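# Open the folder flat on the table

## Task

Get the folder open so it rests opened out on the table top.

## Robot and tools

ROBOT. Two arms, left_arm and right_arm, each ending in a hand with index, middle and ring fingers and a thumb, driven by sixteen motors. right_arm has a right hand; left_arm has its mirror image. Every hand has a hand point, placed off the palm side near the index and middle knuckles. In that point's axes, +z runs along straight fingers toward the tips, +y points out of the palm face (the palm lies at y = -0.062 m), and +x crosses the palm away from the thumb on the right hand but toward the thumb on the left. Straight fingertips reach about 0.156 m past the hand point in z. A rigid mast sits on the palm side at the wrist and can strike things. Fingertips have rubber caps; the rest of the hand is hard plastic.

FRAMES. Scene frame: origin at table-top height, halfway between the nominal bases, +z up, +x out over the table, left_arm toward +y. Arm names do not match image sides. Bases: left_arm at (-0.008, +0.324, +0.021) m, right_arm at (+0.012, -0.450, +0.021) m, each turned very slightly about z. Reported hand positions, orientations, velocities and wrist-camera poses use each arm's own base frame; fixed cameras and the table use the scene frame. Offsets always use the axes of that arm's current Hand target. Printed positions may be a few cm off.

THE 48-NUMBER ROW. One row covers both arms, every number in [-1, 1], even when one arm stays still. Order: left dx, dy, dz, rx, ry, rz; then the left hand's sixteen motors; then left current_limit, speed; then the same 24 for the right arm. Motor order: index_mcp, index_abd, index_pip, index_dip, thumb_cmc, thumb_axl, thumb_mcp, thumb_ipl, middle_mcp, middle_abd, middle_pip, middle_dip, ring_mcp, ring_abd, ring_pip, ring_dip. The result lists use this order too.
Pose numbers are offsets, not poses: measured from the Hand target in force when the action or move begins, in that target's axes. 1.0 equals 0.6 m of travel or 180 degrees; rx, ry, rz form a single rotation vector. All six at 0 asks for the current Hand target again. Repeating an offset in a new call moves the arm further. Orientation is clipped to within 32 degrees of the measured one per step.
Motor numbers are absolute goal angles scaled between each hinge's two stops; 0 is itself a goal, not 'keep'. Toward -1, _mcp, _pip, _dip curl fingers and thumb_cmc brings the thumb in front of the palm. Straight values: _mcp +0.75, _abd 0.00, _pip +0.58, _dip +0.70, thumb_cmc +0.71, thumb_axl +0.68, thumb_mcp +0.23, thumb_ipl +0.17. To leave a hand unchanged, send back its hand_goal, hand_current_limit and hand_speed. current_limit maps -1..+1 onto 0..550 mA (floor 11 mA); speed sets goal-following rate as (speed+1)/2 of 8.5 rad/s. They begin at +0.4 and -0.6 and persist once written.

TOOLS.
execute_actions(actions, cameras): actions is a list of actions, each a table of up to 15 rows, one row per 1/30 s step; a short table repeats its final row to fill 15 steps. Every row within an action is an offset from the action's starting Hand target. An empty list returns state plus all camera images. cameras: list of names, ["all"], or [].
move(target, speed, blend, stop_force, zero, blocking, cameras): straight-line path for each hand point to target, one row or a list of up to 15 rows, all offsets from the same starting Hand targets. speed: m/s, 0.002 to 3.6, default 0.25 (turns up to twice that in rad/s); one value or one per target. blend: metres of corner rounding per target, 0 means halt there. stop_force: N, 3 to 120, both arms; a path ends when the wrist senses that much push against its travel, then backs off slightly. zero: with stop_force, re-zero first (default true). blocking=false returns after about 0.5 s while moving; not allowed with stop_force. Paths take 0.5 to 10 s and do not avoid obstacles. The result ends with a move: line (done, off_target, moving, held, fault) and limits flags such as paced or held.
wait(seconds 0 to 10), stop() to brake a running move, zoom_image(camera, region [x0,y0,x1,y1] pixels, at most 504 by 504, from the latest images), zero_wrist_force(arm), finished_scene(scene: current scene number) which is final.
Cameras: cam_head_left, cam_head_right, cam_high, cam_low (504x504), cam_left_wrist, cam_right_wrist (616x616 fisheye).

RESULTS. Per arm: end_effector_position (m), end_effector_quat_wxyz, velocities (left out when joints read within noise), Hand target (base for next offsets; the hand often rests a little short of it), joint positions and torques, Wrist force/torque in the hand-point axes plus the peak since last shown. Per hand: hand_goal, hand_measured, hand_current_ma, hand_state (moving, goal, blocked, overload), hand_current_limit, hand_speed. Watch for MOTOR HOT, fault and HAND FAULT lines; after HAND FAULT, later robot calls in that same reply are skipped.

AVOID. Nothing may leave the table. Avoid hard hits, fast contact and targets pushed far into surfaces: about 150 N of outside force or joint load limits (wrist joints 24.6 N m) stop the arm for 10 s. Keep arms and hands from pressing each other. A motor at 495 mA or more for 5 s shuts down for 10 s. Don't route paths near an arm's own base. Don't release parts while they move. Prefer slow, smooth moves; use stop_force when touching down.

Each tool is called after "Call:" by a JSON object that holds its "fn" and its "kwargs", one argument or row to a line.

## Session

Call:
{"fn": "execute_actions", "kwargs": {
  "actions": []
}}

Scene clock: 0.00 s.
left_arm: end_effector_position=(+0.7904, +0.0138, +0.1233) hand_goal=(+0.754, +0.000, +0.576, +0.696, +0.714, +0.678, +0.226, +0.168, +0.754, +0.000, +0.576, +0.696, +0.754, +0.000, +0.576, +0.696) hand_measured=(+0.754, +0.000, +0.576, +0.696, +0.714, +0.678, +0.226, +0.168, +0.754, +0.000, +0.576, +0.696, +0.754, +0.000, +0.576, +0.696) hand_current_ma=(+0, +0, +0, +0, +0, +0, +0, +0, +0, +0, +0, +0, +0, +0, +0, +0) hand_state=(goal, goal, goal, goal, goal, goal, goal, goal, goal, goal, goal, goal, goal, goal, goal, goal) hand_current_limit=0.40 hand_speed=-0.60 end_effector_quat_wxyz=(+0.524, +0.475, +0.689, -0.160) | right_arm: end_effector_position=(+0.4782, +0.5951, +0.3470) hand_goal=(+0.754, +0.000, +0.576, +0.696, +0.714, +0.678, +0.226, +0.168, +0.754, +0.000, +0.576, +0.696, +0.754, +0.000, +0.576, +0.696) hand_measured=(+0.754, +0.000, +0.576, +0.696, +0.714, +0.678, +0.226, +0.168, +0.754, +0.000, +0.576, +0.696, +0.754, +0.000, +0.576, +0.696) hand_current_ma=(+0, +0, +0, +0, +0, +0, +0, +0, +0, +0, +0, +0, +0, +0, +0, +0) hand_state=(goal, goal, goal, goal, goal, goal, goal, goal, goal, goal, goal, goal, goal, goal, goal, goal) hand_current_limit=0.40 hand_speed=-0.60 end_effector_quat_wxyz=(+0.637, -0.578, -0.438, -0.260)
Joint positions: left_arm=[3.574 -2.278 -1.826 -0.11 0.473 -0.241] | right_arm=[0.423 -1.039 1.578 -3.364 -0.17 1.792]
Joint velocities: within noise
Joint torques (N m): no reading
Wrist force (N): no reading
Wrist torque (N m): no reading
Wrist force, peak (N): no reading
Hand target: left_arm +0.7904, +0.0138, +0.1233; +0.524, +0.475, +0.689, -0.160 | right_arm +0.4782, +0.5951, +0.3470; +0.637, -0.578, -0.438, -0.260

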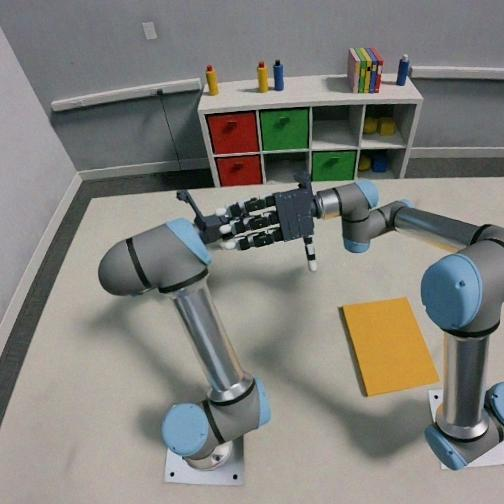

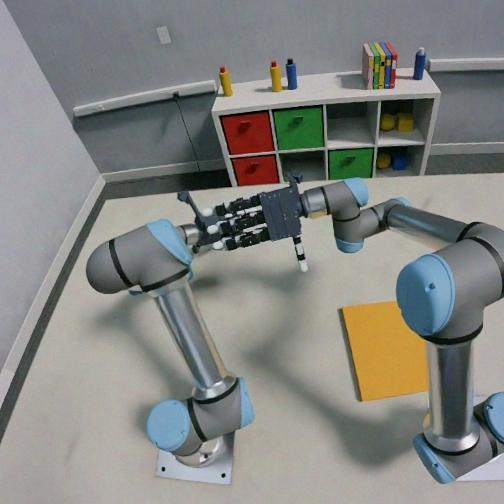

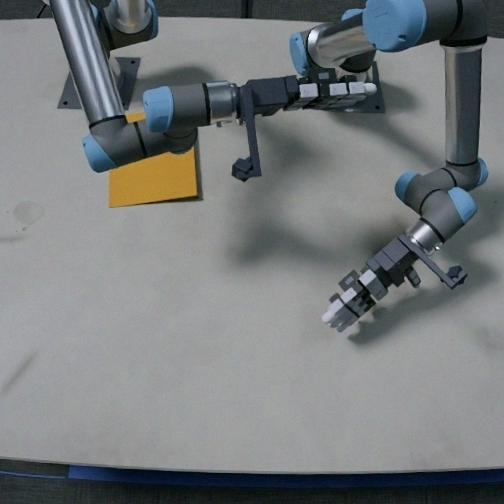

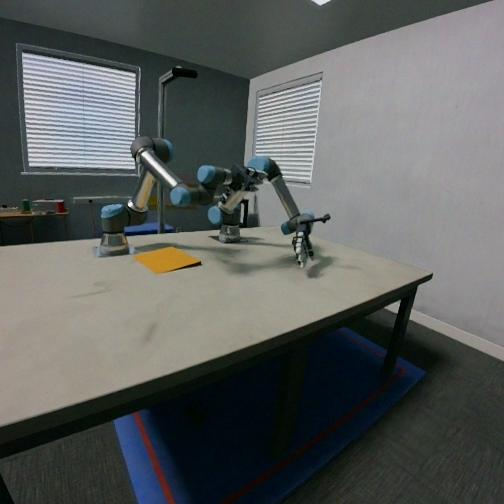

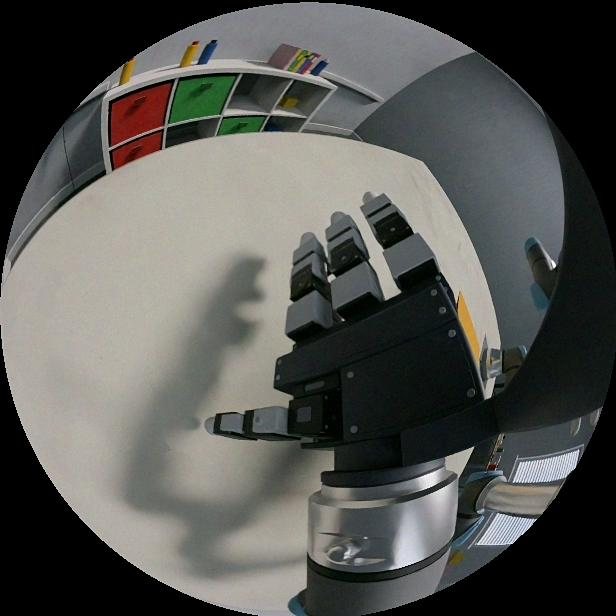

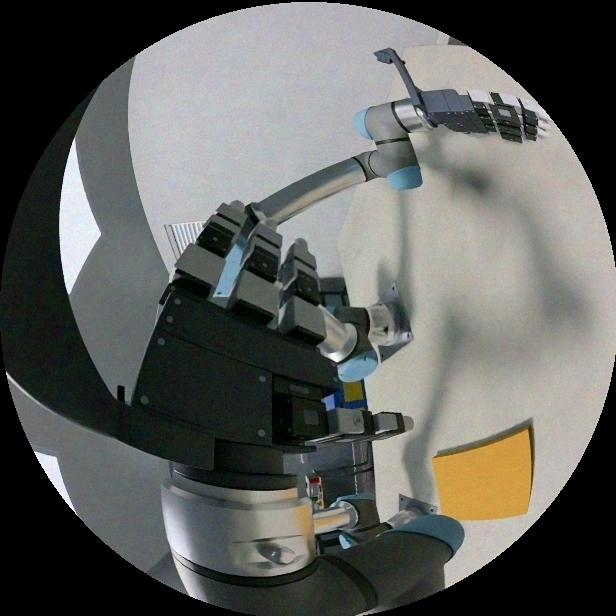

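Call:
{"fn": "zoom_image", "kwargs": {
  "camera": "cam_head_left",
  "region": [320, 280, 460, 410]
}}

Call:
{"fn": "zoom_image", "kwargs": {
  "camera": "cam_head_right",
  "region": [320, 280, 460, 410]
}}

Call:
{"fn": "zoom_image", "kwargs": {
  "camera": "cam_high",
  "region": [80, 80, 230, 230]
}}

Call:
{"fn": "zoom_image", "kwargs": {
  "camera": "cam_low",
  "region": [120, 230, 220, 290]
}}

Call:
{"fn": "zoom_image", "kwargs": {
  "camera": "cam_right_wrist",
  "region": [400, 400, 560, 550]
}}

Scaled by 3.600.

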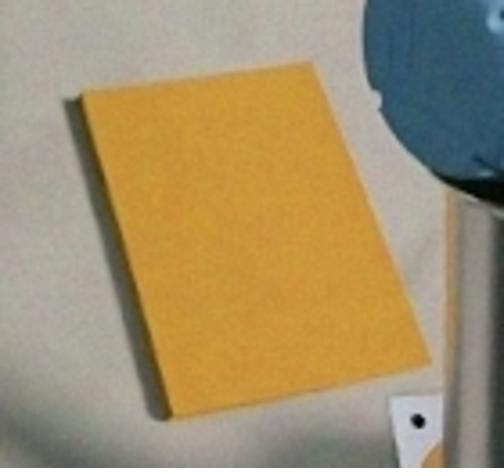

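Scaled by 3.600.

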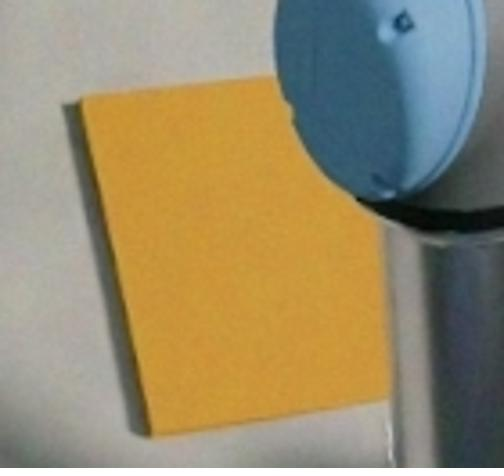

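Scaled by 3.360.

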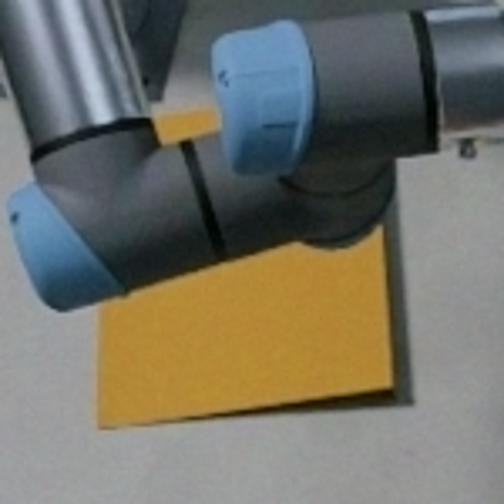

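Scaled by 5.040.

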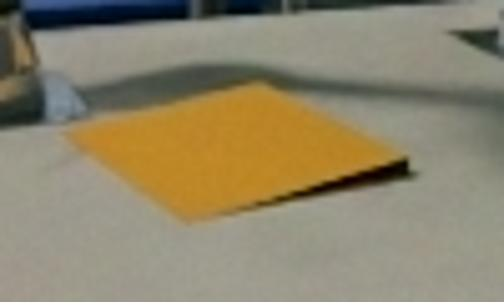

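Scaled by 3.150 from the camera's 616x616 image, which has a finer 880x880 frame.

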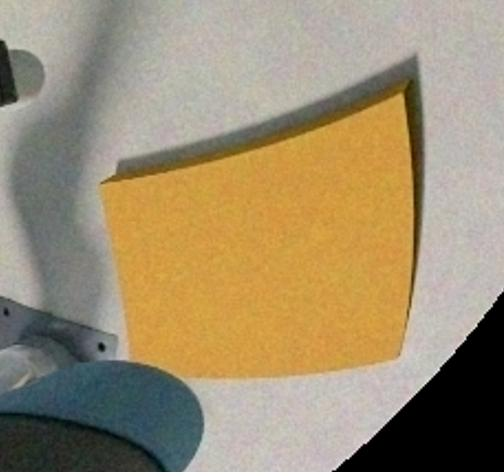

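Call:
{"fn": "move", "kwargs": {
  "target": [
    [0, 0, 0, 0, 0, 0, 1.0, 0.0, -0.9, -0.75, 0.714, 0.678, 0.226, 0.168, 1.0, 0.0, -0.9, -0.75, 0.754, 0.0, 0.576, 0.696, 0.4, -0.4, -0.0676, -0.0247, -0.1607, -0.1987, 0.0672, 0.2163, 0.479, 0.0, 0.285, 0.406, 0.714, 0.678, 0.226, 0.168, 1.0, 0.0, -0.9, -0.75, 1.0, 0.0, -0.9, -0.75, 0.4, -0.4],
    [0, 0, 0, 0, 0, 0, 1.0, 0.0, -0.9, -0.75, 0.714, 0.678, 0.226, 0.168, 1.0, 0.0, -0.9, -0.75, 0.754, 0.0, 0.576, 0.696, 0.4, -0.4, -0.1352, -0.0493, -0.3213, -0.3975, 0.1344, 0.4326, 0.479, 0.0, 0.285, 0.406, 0.714, 0.678, 0.226, 0.168, 1.0, 0.0, -0.9, -0.75, 1.0, 0.0, -0.9, -0.75, 0.4, -0.4],
    [0, 0, 0, 0, 0, 0, 1.0, 0.0, -0.9, -0.75, 0.714, 0.678, 0.226, 0.168, 1.0, 0.0, -0.9, -0.75, 0.754, 0.0, 0.576, 0.696, 0.4, -0.4, -0.2028, -0.074, -0.482, -0.5962, 0.2016, 0.6489, 0.479, 0.0, 0.285, 0.406, 0.714, 0.678, 0.226, 0.168, 1.0, 0.0, -0.9, -0.75, 1.0, 0.0, -0.9, -0.75, 0.4, -0.4]
  ],
  "speed": 0.4,
  "blend": 0.03,
  "cameras": ["cam_right_wrist", "cam_high", "cam_head_left"]
}}

Scene clock: 26.33 s.
left_arm: end_effector_position=(+0.7904, +0.0138, +0.1233) hand_goal=(+1.000, +0.000, -0.900, -0.750, +0.714, +0.678, +0.226, +0.168, +1.000, +0.000, -0.900, -0.750, +0.754, +0.000, +0.576, +0.696) hand_measured=(+1.000, +0.000, -0.896, -0.748, +0.714, +0.678, +0.226, +0.168, +1.000, +0.000, -0.896, -0.748, +0.754, +0.000, +0.576, +0.696) hand_current_ma=(-2, +1, +10, +6, +0, -2, +0, -1, -2, +1, +10, +6, -1, +2, +1, +0) hand_state=(goal, goal, goal, goal, goal, goal, goal, goal, goal, goal, goal, goal, goal, goal, goal, goal) hand_current_limit=0.40 hand_speed=-0.40 end_effector_quat_wxyz=(+0.524, +0.475, +0.689, -0.160) | right_arm: end_effector_position=(+0.4573, +0.2860, +0.2803) hand_goal=(+0.480, +0.000, +0.286, +0.406, +0.714, +0.678, +0.226, +0.168, +1.000, +0.000, -0.900, -0.750, +1.000, +0.000, -0.900, -0.750) hand_measured=(+0.480, +0.000, +0.288, +0.408, +0.712, +0.678, +0.224, +0.168, +0.996, +0.000, -0.896, -0.748, +0.996, +0.000, -0.896, -0.746) hand_current_ma=(+0, +0, +1, +2, -1, +0, -3, +0, -4, +0, +3, +2, -4, +0, +2, +2) hand_state=(goal, goal, goal, goal, goal, goal, goal, goal, goal, goal, goal, goal, goal, goal, goal, goal) hand_current_limit=0.40 hand_speed=-0.40 end_effector_quat_wxyz=(+0.000, +0.756, -0.654, +0.000)
Joint positions: left_arm=[3.574 -2.278 -1.826 -0.11 0.473 -0.241] | right_arm=[0.249 -1.312 1.474 -1.734 -1.571 3.246]
Joint torques (N m): left_arm=[1.77 45.24 13.28 2.91 -1.58 -0.01] | right_arm=[12.23 -35.17 -10.34 -1.03 1.98 0.5]
Wrist force (N): left_arm=[-0.2 -0.1 0.0] | right_arm=[-0.4 0.9 -2.6]
Wrist torque (N m): left_arm=[-0.03 -0.01 -0.01] | right_arm=[0.52 0.06 -0.19]
Wrist force, peak (N): left_arm=[-0.1 -0.6 -0.1] | right_arm=[-0.8 0.5 -2.7]
Hand target: left_arm +0.7904, +0.0138, +0.1233; +0.524, +0.475, +0.689, -0.160 | right_arm +0.4572, +0.2860, +0.2803; +0.000, +0.756, -0.654, +0.000
Off the commanded pose: left_arm 0.000 m, 0 deg | right_arm 0.000 m, 0 deg.
move: done; blend cut to 0 m at target 1
Images, in order (width x height): cam_head_left 504x504, cam_high 504x504, cam_right_wrist 616x616.

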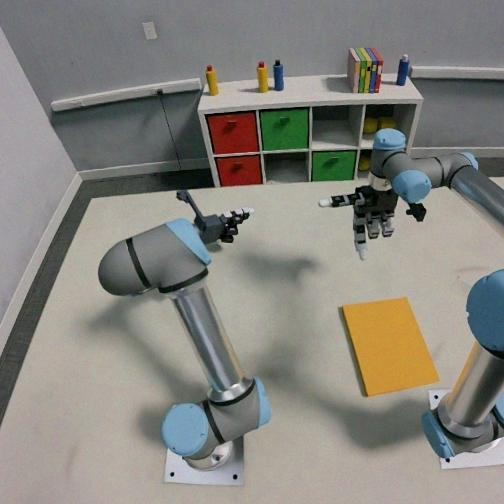

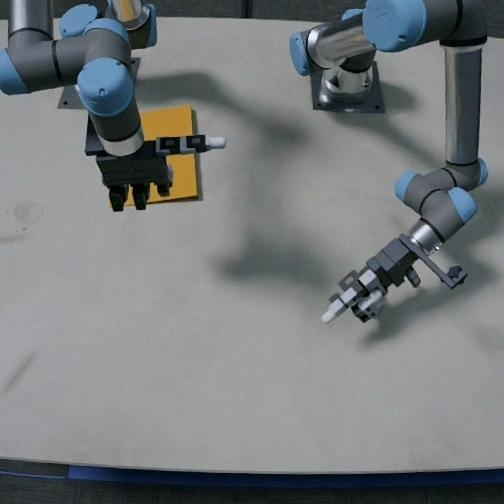

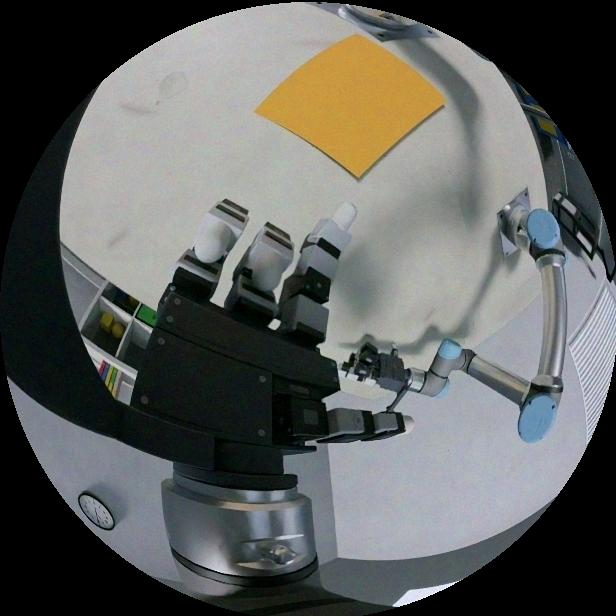

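Call:
{"fn": "zero_wrist_force", "kwargs": {
  "arm": "right_arm"
}}

Call:
{"fn": "move", "kwargs": {
  "target": [
    [0, 0, 0, 0, 0, 0, 1.0, 0.0, -0.9, -0.75, 0.714, 0.678, 0.226, 0.168, 1.0, 0.0, -0.9, -0.75, 0.754, 0.0, 0.576, 0.696, 0.4, -0.4, 0, -0.033, 0.3, 0, 0, 0, 0.479, 0.0, 0.285, 0.406, 0.714, 0.678, 0.226, 0.168, 1.0, 0.0, -0.9, -0.75, 1.0, 0.0, -0.9, -0.75, 0.4, -0.4],
    [-0.4742, -0.9288, -0.0247, 0.1577, 0.3347, 0.0749, 1.0, 0.0, -0.9, -0.75, 0.714, 0.678, 0.226, 0.168, 1.0, 0.0, -0.9, -0.75, 0.754, 0.0, 0.576, 0.696, 0.4, -0.4, 0, -0.033, 0.3, 0, 0, 0, 0.479, 0.0, 0.285, 0.406, 0.714, 0.678, 0.226, 0.168, 1.0, 0.0, -0.9, -0.75, 1.0, 0.0, -0.9, -0.75, 0.4, -0.4]
  ],
  "speed": 0.3,
  "blend": 0.02,
  "cameras": ["cam_right_wrist", "cam_left_wrist", "cam_high", "cam_head_left"]
}}

Call:
{"fn": "zoom_image", "kwargs": {
  "camera": "cam_left_wrist",
  "region": [250, 50, 490, 290]
}}

Call:
{"fn": "zoom_image", "kwargs": {
  "camera": "cam_right_wrist",
  "region": [300, 50, 540, 290]
}}

Wrist force sensor zeroed.

Scene clock: 34.80 s.
left_arm: end_effector_position=(+0.3244, -0.3918, +0.2230) hand_goal=(+1.000, +0.000, -0.900, -0.750, +0.714, +0.678, +0.226, +0.168, +1.000, +0.000, -0.900, -0.750, +0.754, +0.000, +0.576, +0.696) hand_measured=(+1.000, +0.000, -0.896, -0.748, +0.714, +0.678, +0.224, +0.168, +1.000, +0.000, -0.896, -0.748, +0.754, +0.002, +0.576, +0.696) hand_current_ma=(-2, +1, +10, +6, +0, -2, -6, -1, -2, +1, +10, +6, -1, +2, +1, +0) hand_state=(goal, goal, goal, goal, goal, goal, goal, goal, goal, goal, goal, goal, goal, goal, goal, goal) hand_current_limit=0.40 hand_speed=-0.40 end_effector_quat_wxyz=(+0.000, +0.671, +0.741, +0.000) | right_arm: end_effector_position=(+0.4768, +0.2888, +0.1003) hand_goal=(+0.480, +0.000, +0.286, +0.406, +0.714, +0.678, +0.226, +0.168, +1.000, +0.000, -0.900, -0.750, +1.000, +0.000, -0.900, -0.750) hand_measured=(+0.482, +0.000, +0.288, +0.408, +0.712, +0.678, +0.222, +0.168, +0.996, +0.000, -0.896, -0.748, +0.996, +0.000, -0.896, -0.746) hand_current_ma=(+1, +0, +1, +2, -1, +0, -4, +0, -4, +0, +3, +2, -4, +0, +2, +2) hand_state=(goal, goal, goal, goal, goal, goal, goal, goal, goal, goal, goal, goal, goal, goal, goal, goal) hand_current_limit=0.40 hand_speed=-0.40 end_effector_quat_wxyz=(+0.000, +0.756, -0.654, +0.000)
Joint positions: left_arm=[2.368 -1.572 -1.921 -1.22 1.571 -0.872] | right_arm=[0.245 -1.116 1.694 -2.149 -1.571 3.243]
Joint torques (N m): left_arm=[-8.25 26.56 30.33 0.53 -0.5 -2.39] | right_arm=[11.23 -29.56 -6.89 -4.72 2.07 1.61]
Wrist force (N, zeroed by zero_wrist_force on right_arm): left_arm=[-0.6 0.8 -0.6] | right_arm=[-0.1 -0.1 0.1]
Wrist torque (N m, zeroed by zero_wrist_force on right_arm): left_arm=[0.13 -0.17 -0.06] | right_arm=[-0.03 0.01 -0.01]
Wrist force, peak (N, zeroed by zero_wrist_force on right_arm): left_arm=[-2.1 -1.5 -1.1] | right_arm=[0.0 0.0 -2.6]
Hand target: left_arm +0.3244, -0.3918, +0.2231; +0.000, +0.671, +0.741, +0.000 | right_arm +0.4768, +0.2888, +0.1003; +0.000, +0.756, -0.654, +0.000
Off the commanded pose: left_arm 0.000 m, 0 deg | right_arm 0.000 m, 0 deg.
move: done
Images, in order (width x height): cam_head_left 504x504, cam_high 504x504, cam_left_wrist 616x616, cam_right_wrist 616x616.

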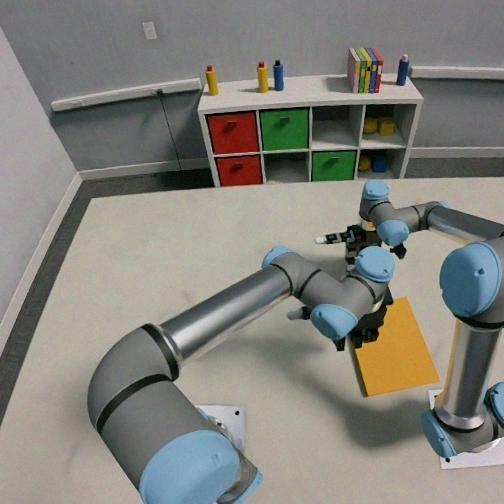

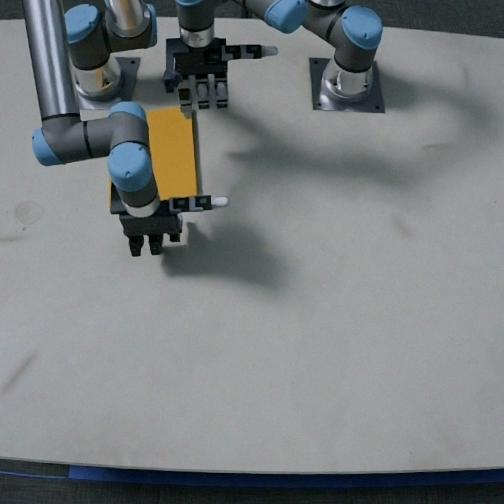

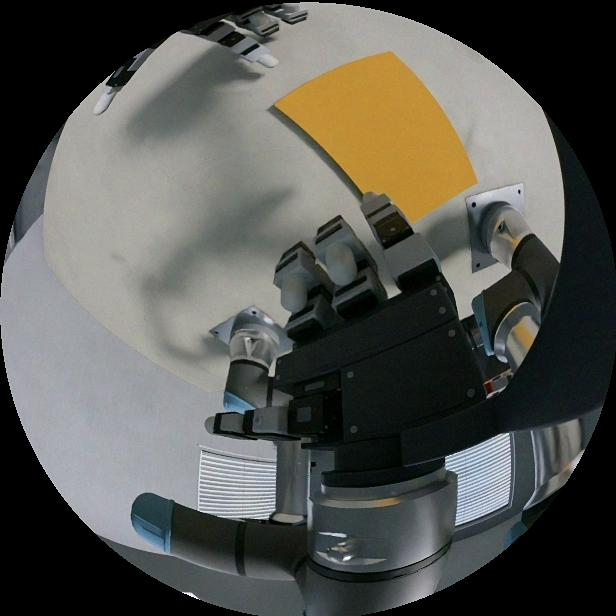

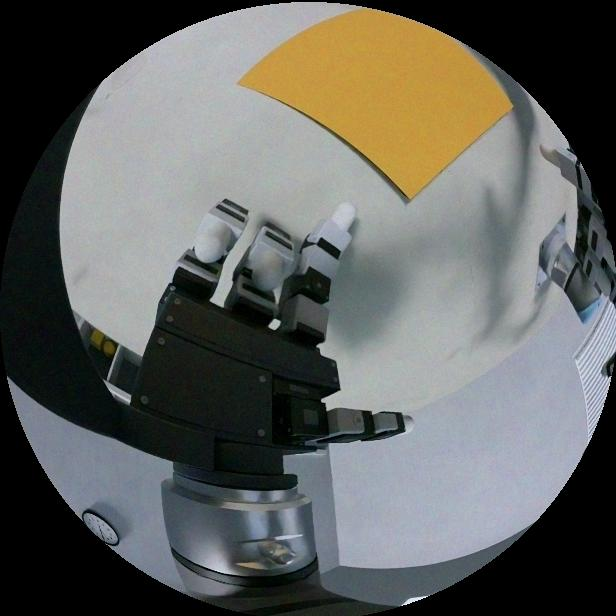

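Scaled by 2.100 from the camera's 616x616 image, which has a finer 880x880 frame.

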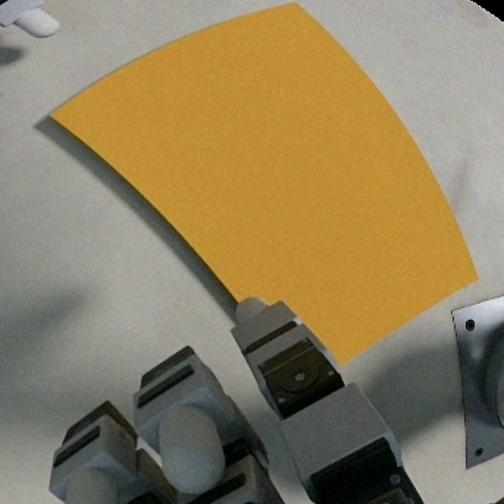

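Scaled by 2.100 from the camera's 616x616 image, which has a finer 880x880 frame.

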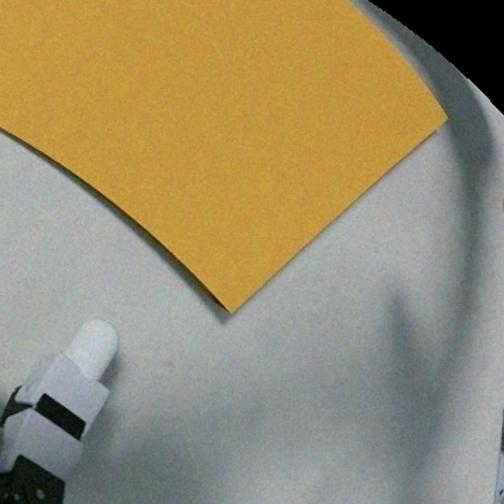

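Call:
{"fn": "move", "kwargs": {
  "target": [0,0,0.1333,0,0,0, 1.0,0,-0.9,-0.75,0.714,0.678,0.226,0.168,1.0,0,-0.9,-0.75,0.754,0,0.576,0.696,0.4,-0.4, 0,0,0.0498,0,0,0, 0.479,0,0.285,0.406,0.714,0.678,0.226,0.168,1.0,0,-0.9,-0.75,1.0,0,-0.9,-0.75,0.4,-0.4],
  "speed": 0.1,
  "cameras": ["cam_high","cam_left_wrist","cam_right_wrist"]
}}

Scene clock: 47.77 s.
left_arm: end_effector_position=(+0.3243, -0.3918, +0.1430) hand_goal=(+1.000, +0.000, -0.900, -0.750, +0.714, +0.678, +0.226, +0.168, +1.000, +0.000, -0.900, -0.750, +0.754, +0.000, +0.576, +0.696) hand_measured=(+1.000, +0.000, -0.896, -0.748, +0.714, +0.678, +0.224, +0.168, +1.000, +0.000, -0.896, -0.748, +0.754, +0.002, +0.576, +0.696) hand_current_ma=(-2, +1, +10, +6, +0, -2, -7, -1, -2, +1, +10, +6, -1, +2, +1, +0) hand_state=(goal, goal, goal, goal, goal, goal, goal, goal, goal, goal, goal, goal, goal, goal, goal, goal) hand_current_limit=0.40 hand_speed=-0.40 end_effector_quat_wxyz=(+0.000, +0.671, +0.741, +0.000) | right_arm: end_effector_position=(+0.4768, +0.2888, +0.0703) hand_goal=(+0.480, +0.000, +0.286, +0.406, +0.714, +0.678, +0.226, +0.168, +1.000, +0.000, -0.900, -0.750, +1.000, +0.000, -0.900, -0.750) hand_measured=(+0.482, +0.000, +0.288, +0.408, +0.712, +0.678, +0.222, +0.168, +0.996, +0.000, -0.896, -0.748, +0.996, +0.000, -0.896, -0.746) hand_current_ma=(+1, +0, +1, +2, -1, +0, -4, +0, -4, +0, +3, +2, -4, +0, +2, +2) hand_state=(goal, goal, goal, goal, goal, goal, goal, goal, goal, goal, goal, goal, goal, goal, goal, goal) hand_current_limit=0.40 hand_speed=-0.40 end_effector_quat_wxyz=(+0.000, +0.756, -0.654, +0.000)
Joint positions: left_arm=[2.368 -1.664 -2.052 -0.997 1.571 -0.872] | right_arm=[0.245 -1.075 1.722 -2.218 -1.571 3.243]
Joint torques (N m): left_arm=[11.01 35.21 25.68 3.2 -0.12 1.36] | right_arm=[8.49 -41.1 -29.85 -0.85 1.63 0.66]
Wrist force (N, zeroed by zero_wrist_force on right_arm): left_arm=[-0.7 0.4 -0.5] | right_arm=[-0.3 -0.1 -0.1]
Wrist torque (N m, zeroed by zero_wrist_force on right_arm): left_arm=[0.07 -0.14 -0.04] | right_arm=[0.00 0.04 -0.03]
Wrist force, peak (N, zeroed by zero_wrist_force on right_arm): left_arm=[-0.6 0.8 -2.2] | right_arm=[-0.3 -0.3 -0.5]
Hand target: left_arm +0.3244, -0.3918, +0.1431; +0.000, +0.671, +0.741, +0.000 | right_arm +0.4768, +0.2888, +0.0704; +0.000, +0.756, -0.654, +0.000
Off the commanded pose: left_arm 0.000 m, 0 deg | right_arm 0.000 m, 0 deg.
move: done
Images, in order (width x height): cam_high 504x504, cam_left_wrist 616x616, cam_right_wrist 616x616.

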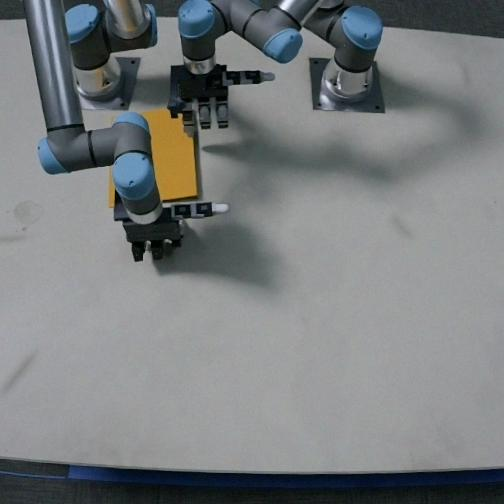

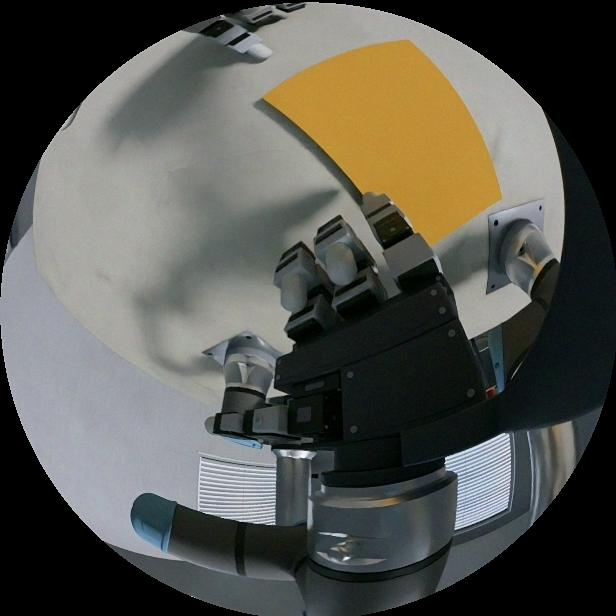

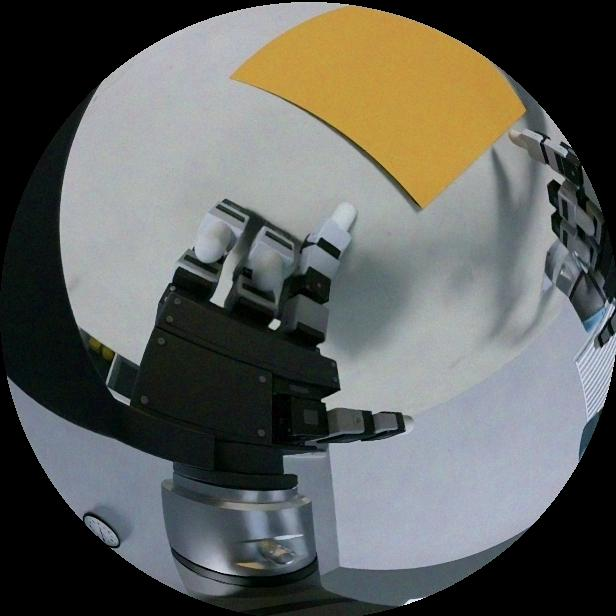

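Call:
{"fn": "zoom_image", "kwargs": {
  "camera": "cam_left_wrist",
  "region": [300, 120, 460, 280]
}}

Call:
{"fn": "zoom_image", "kwargs": {
  "camera": "cam_right_wrist",
  "region": [400, 60, 600, 260]
}}

Scaled by 3.150 from the camera's 616x616 image, which has a finer 880x880 frame.

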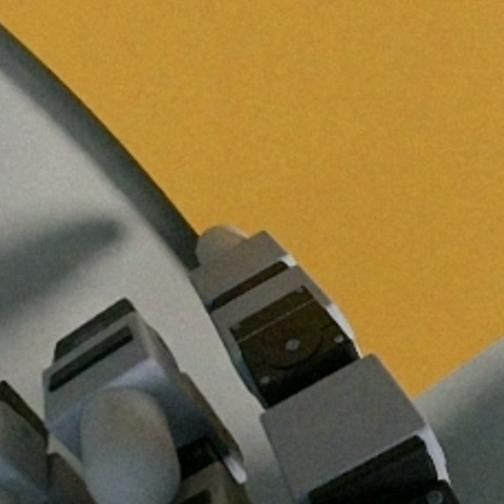

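Scaled by 2.520 from the camera's 616x616 image, which has a finer 880x880 frame.

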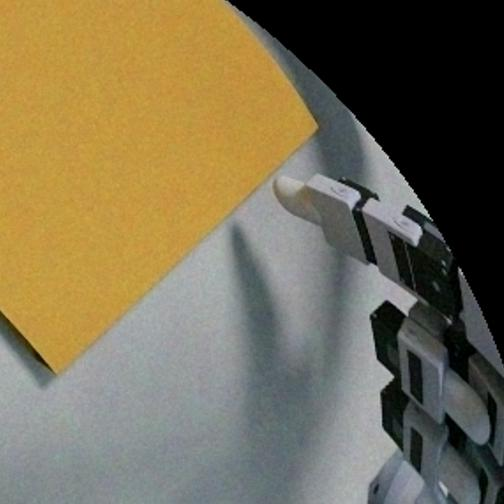

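Call:
{"fn": "move", "kwargs": {
  "target": [-0.005,0,0.05,0,0,0, 1.0,0,-0.9,-0.75,0.714,0.678,0.226,0.168,1.0,0,-0.9,-0.75,0.754,0,0.576,0.696,0.4,-0.4, 0,0,0,0,0,0, 0.479,0,0.285,0.406,0.714,0.678,0.226,0.168,1.0,0,-0.9,-0.75,1.0,0,-0.9,-0.75,0.4,-0.4],
  "speed": 0.015,
  "stop_force": 4,
  "cameras": ["cam_left_wrist"]
}}

Scene clock: 58.07 s.
left_arm: end_effector_position=(+0.3246, -0.3939, +0.1222) hand_goal=(+1.000, +0.000, -0.900, -0.750, +0.714, +0.678, +0.226, +0.168, +1.000, +0.000, -0.900, -0.750, +0.754, +0.000, +0.576, +0.696) hand_measured=(+1.000, +0.000, -0.896, -0.748, +0.714, +0.678, +0.224, +0.168, +1.000, +0.000, -0.896, -0.748, +0.754, -0.012, +0.576, +0.696) hand_current_ma=(-2, +1, +10, +6, +0, -2, -7, -1, -2, +1, +10, +6, -2, -27, +1, +0) hand_state=(goal, goal, goal, goal, goal, goal, goal, goal, goal, goal, goal, goal, goal, goal, goal, goal) hand_current_limit=0.40 hand_speed=-0.40 end_effector_quat_wxyz=(+0.000, +0.671, +0.741, +0.000) | right_arm: end_effector_position=(+0.4768, +0.2888, +0.0704) hand_goal=(+0.480, +0.000, +0.286, +0.406, +0.714, +0.678, +0.226, +0.168, +1.000, +0.000, -0.900, -0.750, +1.000, +0.000, -0.900, -0.750) hand_measured=(+0.482, +0.000, +0.288, +0.408, +0.712, +0.678, +0.222, +0.168, +0.996, +0.000, -0.896, -0.748, +0.996, +0.000, -0.896, -0.746) hand_current_ma=(+1, +0, +1, +2, -1, +0, -4, +0, -4, +0, +3, +2, -4, +0, +2, +2) hand_state=(goal, goal, goal, goal, goal, goal, goal, goal, goal, goal, goal, goal, goal, goal, goal, goal) hand_current_limit=0.40 hand_speed=-0.40 end_effector_quat_wxyz=(+0.000, +0.756, -0.654, +0.000)
Joint positions: left_arm=[2.365 -1.7 -2.075 -0.937 1.571 -0.875] | right_arm=[0.245 -1.075 1.722 -2.218 -1.571 3.243]
Joint torques (N m): left_arm=[10.23 37.66 26.71 4.21 1.04 2.47] | right_arm=[-10.08 -41.43 -30.16 -0.8 1.51 -1.74]
Wrist force (N, zeroed by zero_wrist_force on right_arm): left_arm=[-1.1 0.5 -2.3] | right_arm=[-0.4 0.0 -0.2]
Wrist torque (N m, zeroed by zero_wrist_force on right_arm): left_arm=[0.22 -0.27 0.12] | right_arm=[0.02 0.06 -0.04]
Wrist force, peak (N, zeroed by zero_wrist_force on right_arm): left_arm=[-1.3 0.6 -6.2] | right_arm=[-0.5 0.0 0.0]
Hand target: left_arm +0.3246, -0.3939, +0.1222; +0.000, +0.671, +0.741, +0.000 (not the last commanded pose) | right_arm +0.4768, +0.2888, +0.0704; +0.000, +0.756, -0.654, +0.000
Off the commanded pose: left_arm 0.009 m, 0 deg | right_arm 0.000 m, 0 deg.
move: contact (left_arm)
Images, in order (width x height): cam_left_wrist 616x616.

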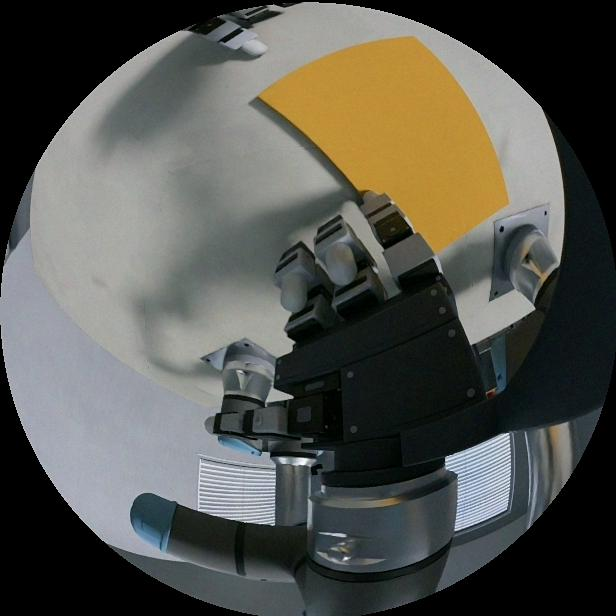

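Call:
{"fn": "move", "kwargs": {
  "target": [0,0,0.001,0,0,0, 1.0,0,-0.9,-0.75,0.714,0.678,0.226,0.168,1.0,0,-0.9,-0.75,0.754,0,0.576,0.696,0.4,-0.4, 0,0.04,0,0,0,0, 0.479,0,0.285,0.406,0.714,0.678,0.226,0.168,1.0,0,-0.9,-0.75,1.0,0,-0.9,-0.75,0.4,-0.4],
  "speed": 0.05
}}

Call:
{"fn": "move", "kwargs": {
  "target": [0,0,0,0,0,0, 1.0,0,-0.9,-0.75,0.714,0.678,0.226,0.168,1.0,0,-0.9,-0.75,0.754,0,0.576,0.696,0.4,-0.4, 0,0.09,0,0,0,0, 0.479,0,0.285,0.406,0.714,0.678,0.226,0.168,1.0,0,-0.9,-0.75,1.0,0,-0.9,-0.75,0.4,-0.4],
  "speed": 0.02,
  "stop_force": 6,
  "cameras": ["cam_right_wrist","cam_left_wrist"]
}}

Scene clock: 60.90 s.
left_arm: end_effector_position=(+0.3246, -0.3939, +0.1216) hand_goal=(+1.000, +0.000, -0.900, -0.750, +0.714, +0.678, +0.226, +0.168, +1.000, +0.000, -0.900, -0.750, +0.754, +0.000, +0.576, +0.696) hand_measured=(+1.000, +0.000, -0.896, -0.748, +0.714, +0.678, +0.224, +0.168, +1.000, +0.000, -0.896, -0.748, +0.754, -0.014, +0.576, +0.696) hand_current_ma=(-2, +1, +10, +6, +0, -2, -7, -1, -2, +1, +10, +6, -1, -33, +1, +0) hand_state=(goal, goal, goal, goal, goal, goal, goal, goal, goal, goal, goal, goal, goal, goal, goal, goal) hand_current_limit=0.40 hand_speed=-0.40 end_effector_quat_wxyz=(+0.000, +0.671, +0.741, +0.000) | right_arm: end_effector_position=(+0.4531, +0.2854, +0.0704) hand_goal=(+0.480, +0.000, +0.286, +0.406, +0.714, +0.678, +0.226, +0.168, +1.000, +0.000, -0.900, -0.750, +1.000, +0.000, -0.900, -0.750) hand_measured=(+0.482, +0.000, +0.288, +0.408, +0.712, +0.678, +0.222, +0.168, +0.996, +0.000, -0.896, -0.748, +0.996, +0.000, -0.896, -0.746) hand_current_ma=(+1, +0, +1, +2, -1, +0, -4, +0, -3, +0, +3, +2, -3, +0, +2, +2) hand_state=(goal, goal, goal, goal, goal, goal, goal, goal, goal, goal, goal, goal, goal, goal, goal, goal) hand_current_limit=0.40 hand_speed=-0.40 end_effector_quat_wxyz=(+0.000, +0.756, -0.654, +0.000)
Joint positions: left_arm=[2.365 -1.701 -2.076 -0.935 1.571 -0.875] | right_arm=[0.249 -1.119 1.793 -2.245 -1.571 3.247]
Joint torques (N m): left_arm=[11.25 10.88 5.27 2.74 0.86 2.59] | right_arm=[3.63 -29.33 -29.39 -0.99 1.07 0.26]
Wrist force (N, zeroed by zero_wrist_force on right_arm): left_arm=[-1.2 0.5 -5.3] | right_arm=[-0.1 -0.2 0.0]
Wrist torque (N m, zeroed by zero_wrist_force on right_arm): left_arm=[0.46 -0.57 0.12] | right_arm=[-0.02 0.02 -0.08]
Wrist force, peak (N, zeroed by zero_wrist_force on right_arm): left_arm=[-1.5 0.4 -5.6] | right_arm=[-0.4 -0.6 0.0]
Hand target: left_arm +0.3246, -0.3939, +0.1216; +0.000, +0.671, +0.741, +0.000 | right_arm +0.4531, +0.2854, +0.0704; +0.000, +0.756, -0.654, +0.000
Off the commanded pose: left_arm 0.000 m, 0 deg | right_arm 0.000 m, 0 deg.
move: done

Scene clock: 64.47 s.
left_arm: end_effector_position=(+0.3246, -0.3939, +0.1216) hand_goal=(+1.000, +0.000, -0.900, -0.750, +0.714, +0.678, +0.226, +0.168, +1.000, +0.000, -0.900, -0.750, +0.754, +0.000, +0.576, +0.696) hand_measured=(+1.000, +0.000, -0.896, -0.748, +0.714, +0.678, +0.224, +0.168, +1.000, +0.000, -0.896, -0.748, +0.786, -0.002, +0.596, +0.708) hand_current_ma=(-2, +1, +10, +6, +0, -2, -7, -1, -2, +1, +10, +6, +117, -2, +64, +33) hand_state=(goal, goal, goal, goal, goal, goal, goal, goal, goal, goal, goal, goal, blocked, goal, blocked, goal) hand_current_limit=0.40 hand_speed=-0.40 end_effector_quat_wxyz=(+0.000, +0.671, +0.741, +0.000) | right_arm: end_effector_position=(+0.4067, +0.2786, +0.0704) hand_goal=(+0.480, +0.000, +0.286, +0.406, +0.714, +0.678, +0.226, +0.168, +1.000, +0.000, -0.900, -0.750, +1.000, +0.000, -0.900, -0.750) hand_measured=(+0.504, +0.000, +0.286, +0.402, +0.712, +0.678, +0.222, +0.168, +0.996, +0.000, -0.896, -0.748, +0.996, +0.000, -0.896, -0.746) hand_current_ma=(+46, +0, +0, -4, -1, +0, -4, +0, -3, +0, +3, +2, -3, +0, +2, +2) hand_state=(blocked, goal, goal, goal, goal, goal, goal, goal, goal, goal, goal, goal, goal, goal, goal, goal) hand_current_limit=0.40 hand_speed=-0.40 end_effector_quat_wxyz=(+0.000, +0.756, -0.654, +0.000)
Joint positions: left_arm=[2.365 -1.701 -2.076 -0.935 1.571 -0.875] | right_arm=[0.258 -1.204 1.927 -2.293 -1.571 3.256]
Joint torques (N m): left_arm=[10.9 16 10.58 2.39 0.88 2.34] | right_arm=[-12.61 -35.81 -27.2 -3.32 0.16 -1.77]
Wrist force (N, zeroed by zero_wrist_force on right_arm): left_arm=[-0.7 -0.7 -2.7] | right_arm=[0.0 -1.4 -1.4]
Wrist torque (N m, zeroed by zero_wrist_force on right_arm): left_arm=[0.41 -0.26 0.23] | right_arm=[0.15 0.01 -0.05]
Wrist force, peak (N, zeroed by zero_wrist_force on right_arm): left_arm=[-1.6 0.2 -5.8] | right_arm=[0.0 -6.3 -6.2]
Hand target: left_arm +0.3246, -0.3939, +0.1216; +0.000, +0.671, +0.741, +0.000 | right_arm +0.4067, +0.2786, +0.0704; +0.000, +0.756, -0.654, +0.000 (not the last commanded pose)
Off the commanded pose: left_arm 0.000 m, 0 deg | right_arm 0.007 m, 0 deg.
move: contact (right_arm)
Images, in order (width x height): cam_left_wrist 616x616, cam_right_wrist 616x616.

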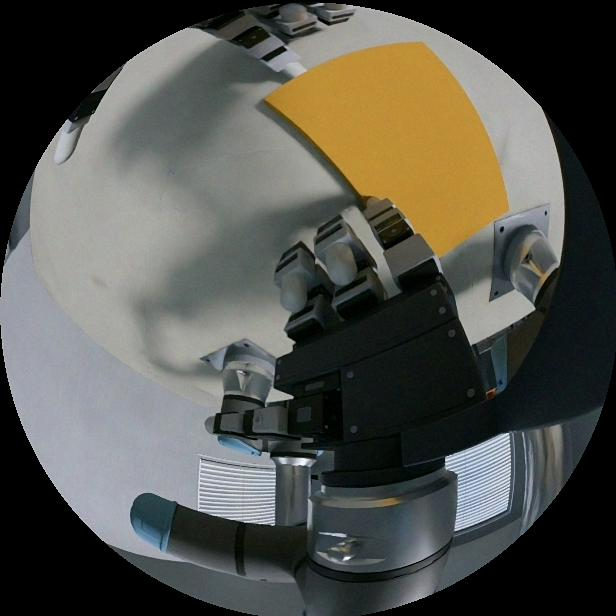

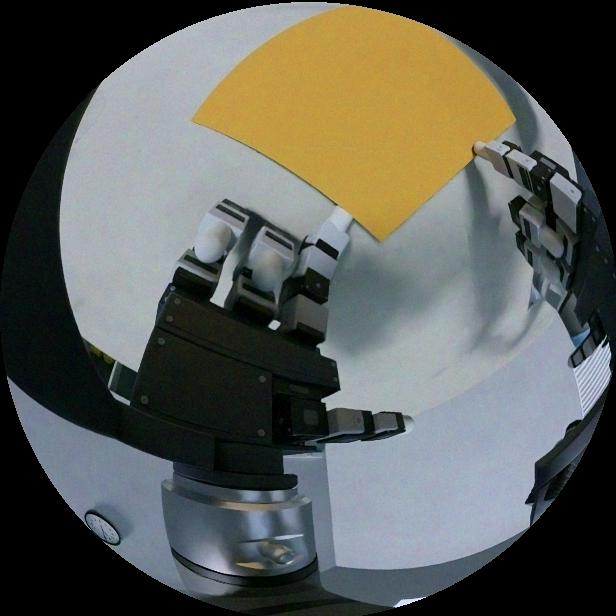

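Call:
{"fn": "move", "kwargs": {
  "target": [0,0,0,0,0,0, 1.0,0,-0.9,-0.75,0.714,0.678,0.226,0.168,1.0,0,-0.9,-0.75,0.754,0,0.576,0.696,0.4,-0.4, 0,0,0,0,0,0, 0.479,0,0.066,0.188,0.714,0.678,0.226,0.168,1.0,0,-0.9,-0.75,1.0,0,-0.9,-0.75,0.4,-0.9],
  "speed": 0.02,
  "cameras": ["cam_right_wrist","cam_left_wrist"]
}}

Scene clock: 66.83 s.
left_arm: end_effector_position=(+0.3246, -0.3939, +0.1216) hand_goal=(+1.000, +0.000, -0.900, -0.750, +0.714, +0.678, +0.226, +0.168, +1.000, +0.000, -0.900, -0.750, +0.754, +0.000, +0.576, +0.696) hand_measured=(+1.000, +0.000, -0.896, -0.748, +0.714, +0.678, +0.224, +0.168, +1.000, +0.000, -0.896, -0.748, +0.790, -0.006, +0.600, +0.710) hand_current_ma=(-2, +1, +10, +6, +0, -2, -7, -1, -2, +1, +10, +6, +130, -13, +78, +38) hand_state=(goal, goal, goal, goal, goal, goal, goal, goal, goal, goal, goal, goal, blocked, goal, blocked, goal) hand_current_limit=0.40 hand_speed=-0.40 end_effector_quat_wxyz=(+0.000, +0.671, +0.741, +0.000) | right_arm: end_effector_position=(+0.4067, +0.2786, +0.0704) hand_goal=(+0.480, +0.000, +0.066, +0.188, +0.714, +0.678, +0.226, +0.168, +1.000, +0.000, -0.900, -0.750, +1.000, +0.000, -0.900, -0.750) hand_measured=(+0.540, -0.002, +0.156, +0.232, +0.712, +0.678, +0.222, +0.168, +0.996, +0.000, -0.896, -0.748, +0.996, +0.000, -0.896, -0.746) hand_current_ma=(+160, -1, +259, +97, -1, +0, -4, +0, -3, +0, +3, +2, -3, +0, +2, +2) hand_state=(blocked, goal, blocked, blocked, goal, goal, goal, goal, goal, goal, goal, goal, goal, goal, goal, goal) hand_current_limit=0.40 hand_speed=-0.90 end_effector_quat_wxyz=(+0.000, +0.756, -0.654, +0.000)
Joint positions: left_arm=[2.365 -1.701 -2.076 -0.935 1.571 -0.875] | right_arm=[0.258 -1.204 1.927 -2.293 -1.571 3.256]
Joint torques (N m): left_arm=[10.54 20.94 17.86 2.33 1.12 2.35] | right_arm=[-12.09 -34.73 -28.02 -4 -0.01 -1.84]
Wrist force (N, zeroed by zero_wrist_force on right_arm): left_arm=[-0.5 -0.4 -12.1] | right_arm=[-0.5 -1.8 3.6]
Wrist torque (N m, zeroed by zero_wrist_force on right_arm): left_arm=[1.16 -0.98 0.24] | right_arm=[0.08 0.11 -0.06]
Wrist force, peak (N, zeroed by zero_wrist_force on right_arm): left_arm=[-0.7 -0.4 -12.4] | right_arm=[-0.4 -1.9 3.6]
Hand target: left_arm +0.3246, -0.3939, +0.1216; +0.000, +0.671, +0.741, +0.000 | right_arm +0.4067, +0.2786, +0.0704; +0.000, +0.756, -0.654, +0.000
Off the commanded pose: left_arm 0.000 m, 0 deg | right_arm 0.000 m, 0 deg.
move: done
Images, in order (width x height): cam_left_wrist 616x616, cam_right_wrist 616x616.

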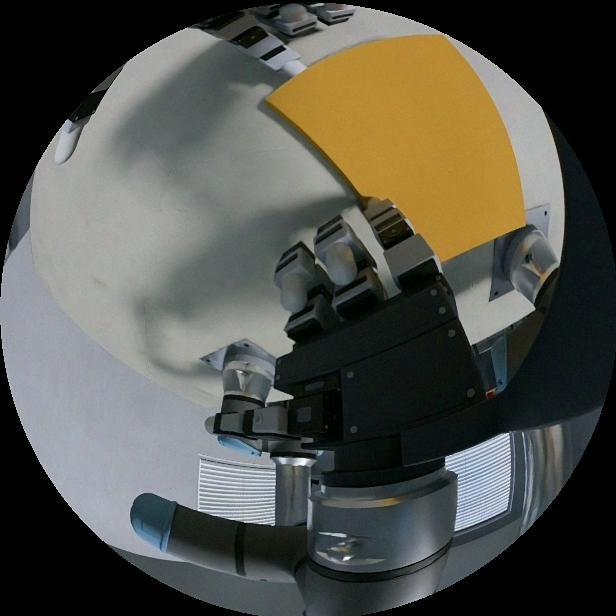

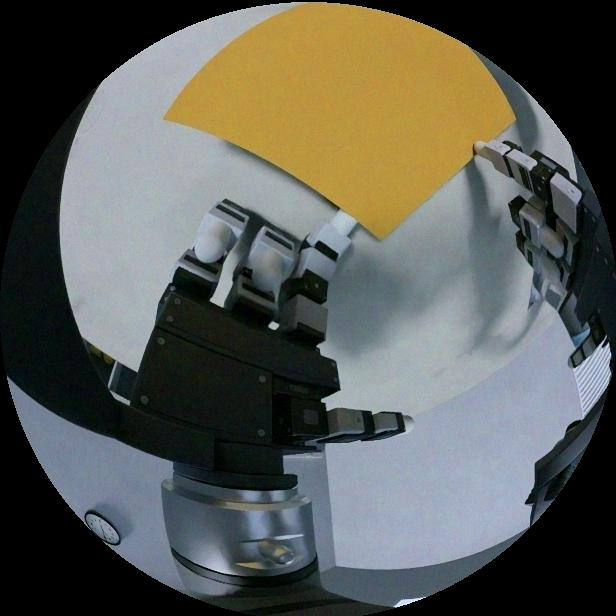

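Call:
{"fn": "move", "kwargs": {
  "target": [0,0,-0.0014,0,0,0, 1.0,0,-0.9,-0.75,0.714,0.678,0.226,0.168,1.0,0,-0.9,-0.75,0.754,0,0.576,0.696,0.4,-0.4, 0.083,0,-0.025,0,0,0, 0.479,0,0.066,0.188,0.714,0.678,0.226,0.168,1.0,0,-0.9,-0.75,1.0,0,-0.9,-0.75,0.4,-0.9],
  "speed": 0.04,
  "cameras": ["cam_right_wrist","cam_left_wrist"]
}}

Scene clock: 69.57 s.
left_arm: end_effector_position=(+0.3246, -0.3939, +0.1224) hand_goal=(+1.000, +0.000, -0.900, -0.750, +0.714, +0.678, +0.226, +0.168, +1.000, +0.000, -0.900, -0.750, +0.754, +0.000, +0.576, +0.696) hand_measured=(+1.000, +0.000, -0.896, -0.748, +0.714, +0.678, +0.224, +0.168, +1.000, +0.000, -0.896, -0.748, +0.790, -0.020, +0.600, +0.710) hand_current_ma=(-2, +1, +10, +6, +0, -2, -7, -1, -2, +1, +10, +6, +130, -54, +78, +38) hand_state=(goal, goal, goal, goal, goal, goal, goal, goal, goal, goal, goal, goal, blocked, blocked, blocked, goal) hand_current_limit=0.40 hand_speed=-0.40 end_effector_quat_wxyz=(+0.000, +0.671, +0.741, +0.000) | right_arm: end_effector_position=(+0.4138, +0.2291, +0.0854) hand_goal=(+0.480, +0.000, +0.066, +0.188, +0.714, +0.678, +0.226, +0.168, +1.000, +0.000, -0.900, -0.750, +1.000, +0.000, -0.900, -0.750) hand_measured=(+0.540, +0.004, +0.116, +0.214, +0.712, +0.678, +0.222, +0.168, +0.996, +0.000, -0.896, -0.748, +0.996, +0.000, -0.896, -0.746) hand_current_ma=(+160, +3, +112, +47, -1, +0, -4, +0, -3, +0, +3, +2, -3, +0, +2, +2) hand_state=(blocked, goal, blocked, blocked, goal, goal, goal, goal, goal, goal, goal, goal, goal, goal, goal, goal) hand_current_limit=0.40 hand_speed=-0.90 end_effector_quat_wxyz=(+0.000, +0.756, -0.654, +0.000) end_effector_velocity=(-0.001, +0.002, -0.001) end_effector_angular_velocity=(+0.000, +0.003, -0.001)
Joint positions: left_arm=[2.365 -1.7 -2.075 -0.938 1.571 -0.875] | right_arm=[0.166 -1.259 1.957 -2.269 -1.571 3.163]
Joint velocities: left_arm=[within noise] | right_arm=[0.005 0.003 0 -0.001 0 0.005]
Joint torques (N m): left_arm=[10.49 31.64 22.19 -0.64 0.98 2.37] | right_arm=[11.3 -23.87 -19.97 -3.04 -1.21 1.67]
Wrist force (N, zeroed by zero_wrist_force on right_arm): left_arm=[-1.2 0.3 -10.2] | right_arm=[-0.4 -0.9 2.0]
Wrist torque (N m, zeroed by zero_wrist_force on right_arm): left_arm=[0.97 -0.90 0.17] | right_arm=[-0.01 0.05 -0.01]
Wrist force, peak (N, zeroed by zero_wrist_force on right_arm): left_arm=[-0.9 0.4 -13.6] | right_arm=[-0.5 -1.8 3.8]
Hand target: left_arm +0.3246, -0.3939, +0.1224; +0.000, +0.671, +0.741, +0.000 | right_arm +0.4139, +0.2294, +0.0854; +0.000, +0.756, -0.654, +0.000
Off the commanded pose: left_arm 0.000 m, 0 deg | right_arm 0.000 m, 0 deg.
move: done
Images, in order (width x height): cam_left_wrist 616x616, cam_right_wrist 616x616.

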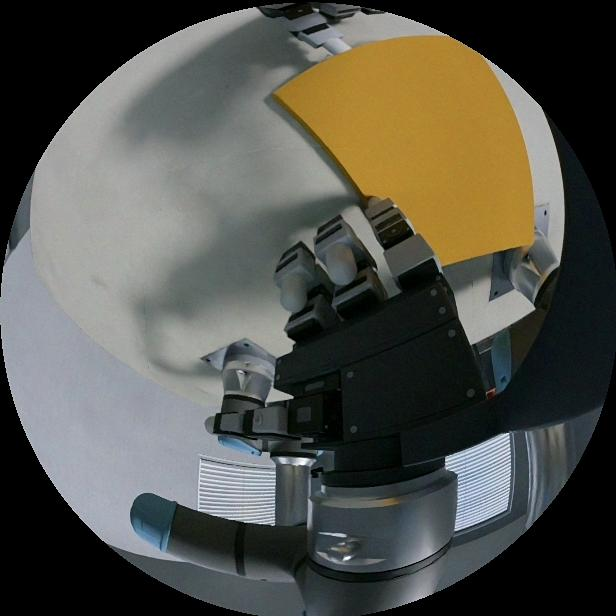

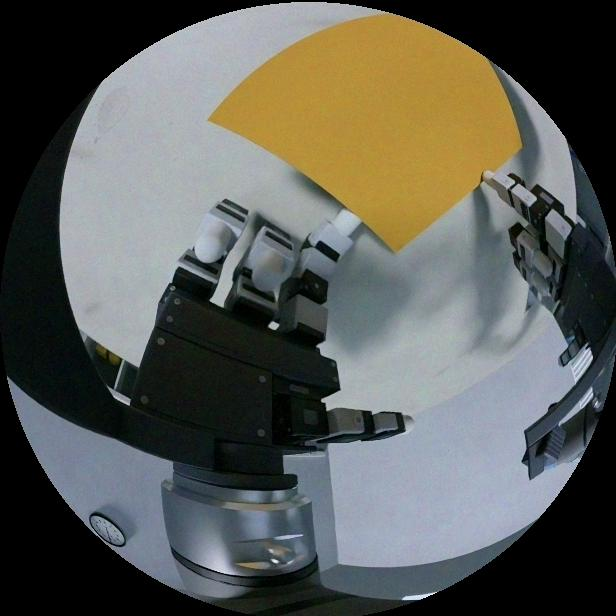

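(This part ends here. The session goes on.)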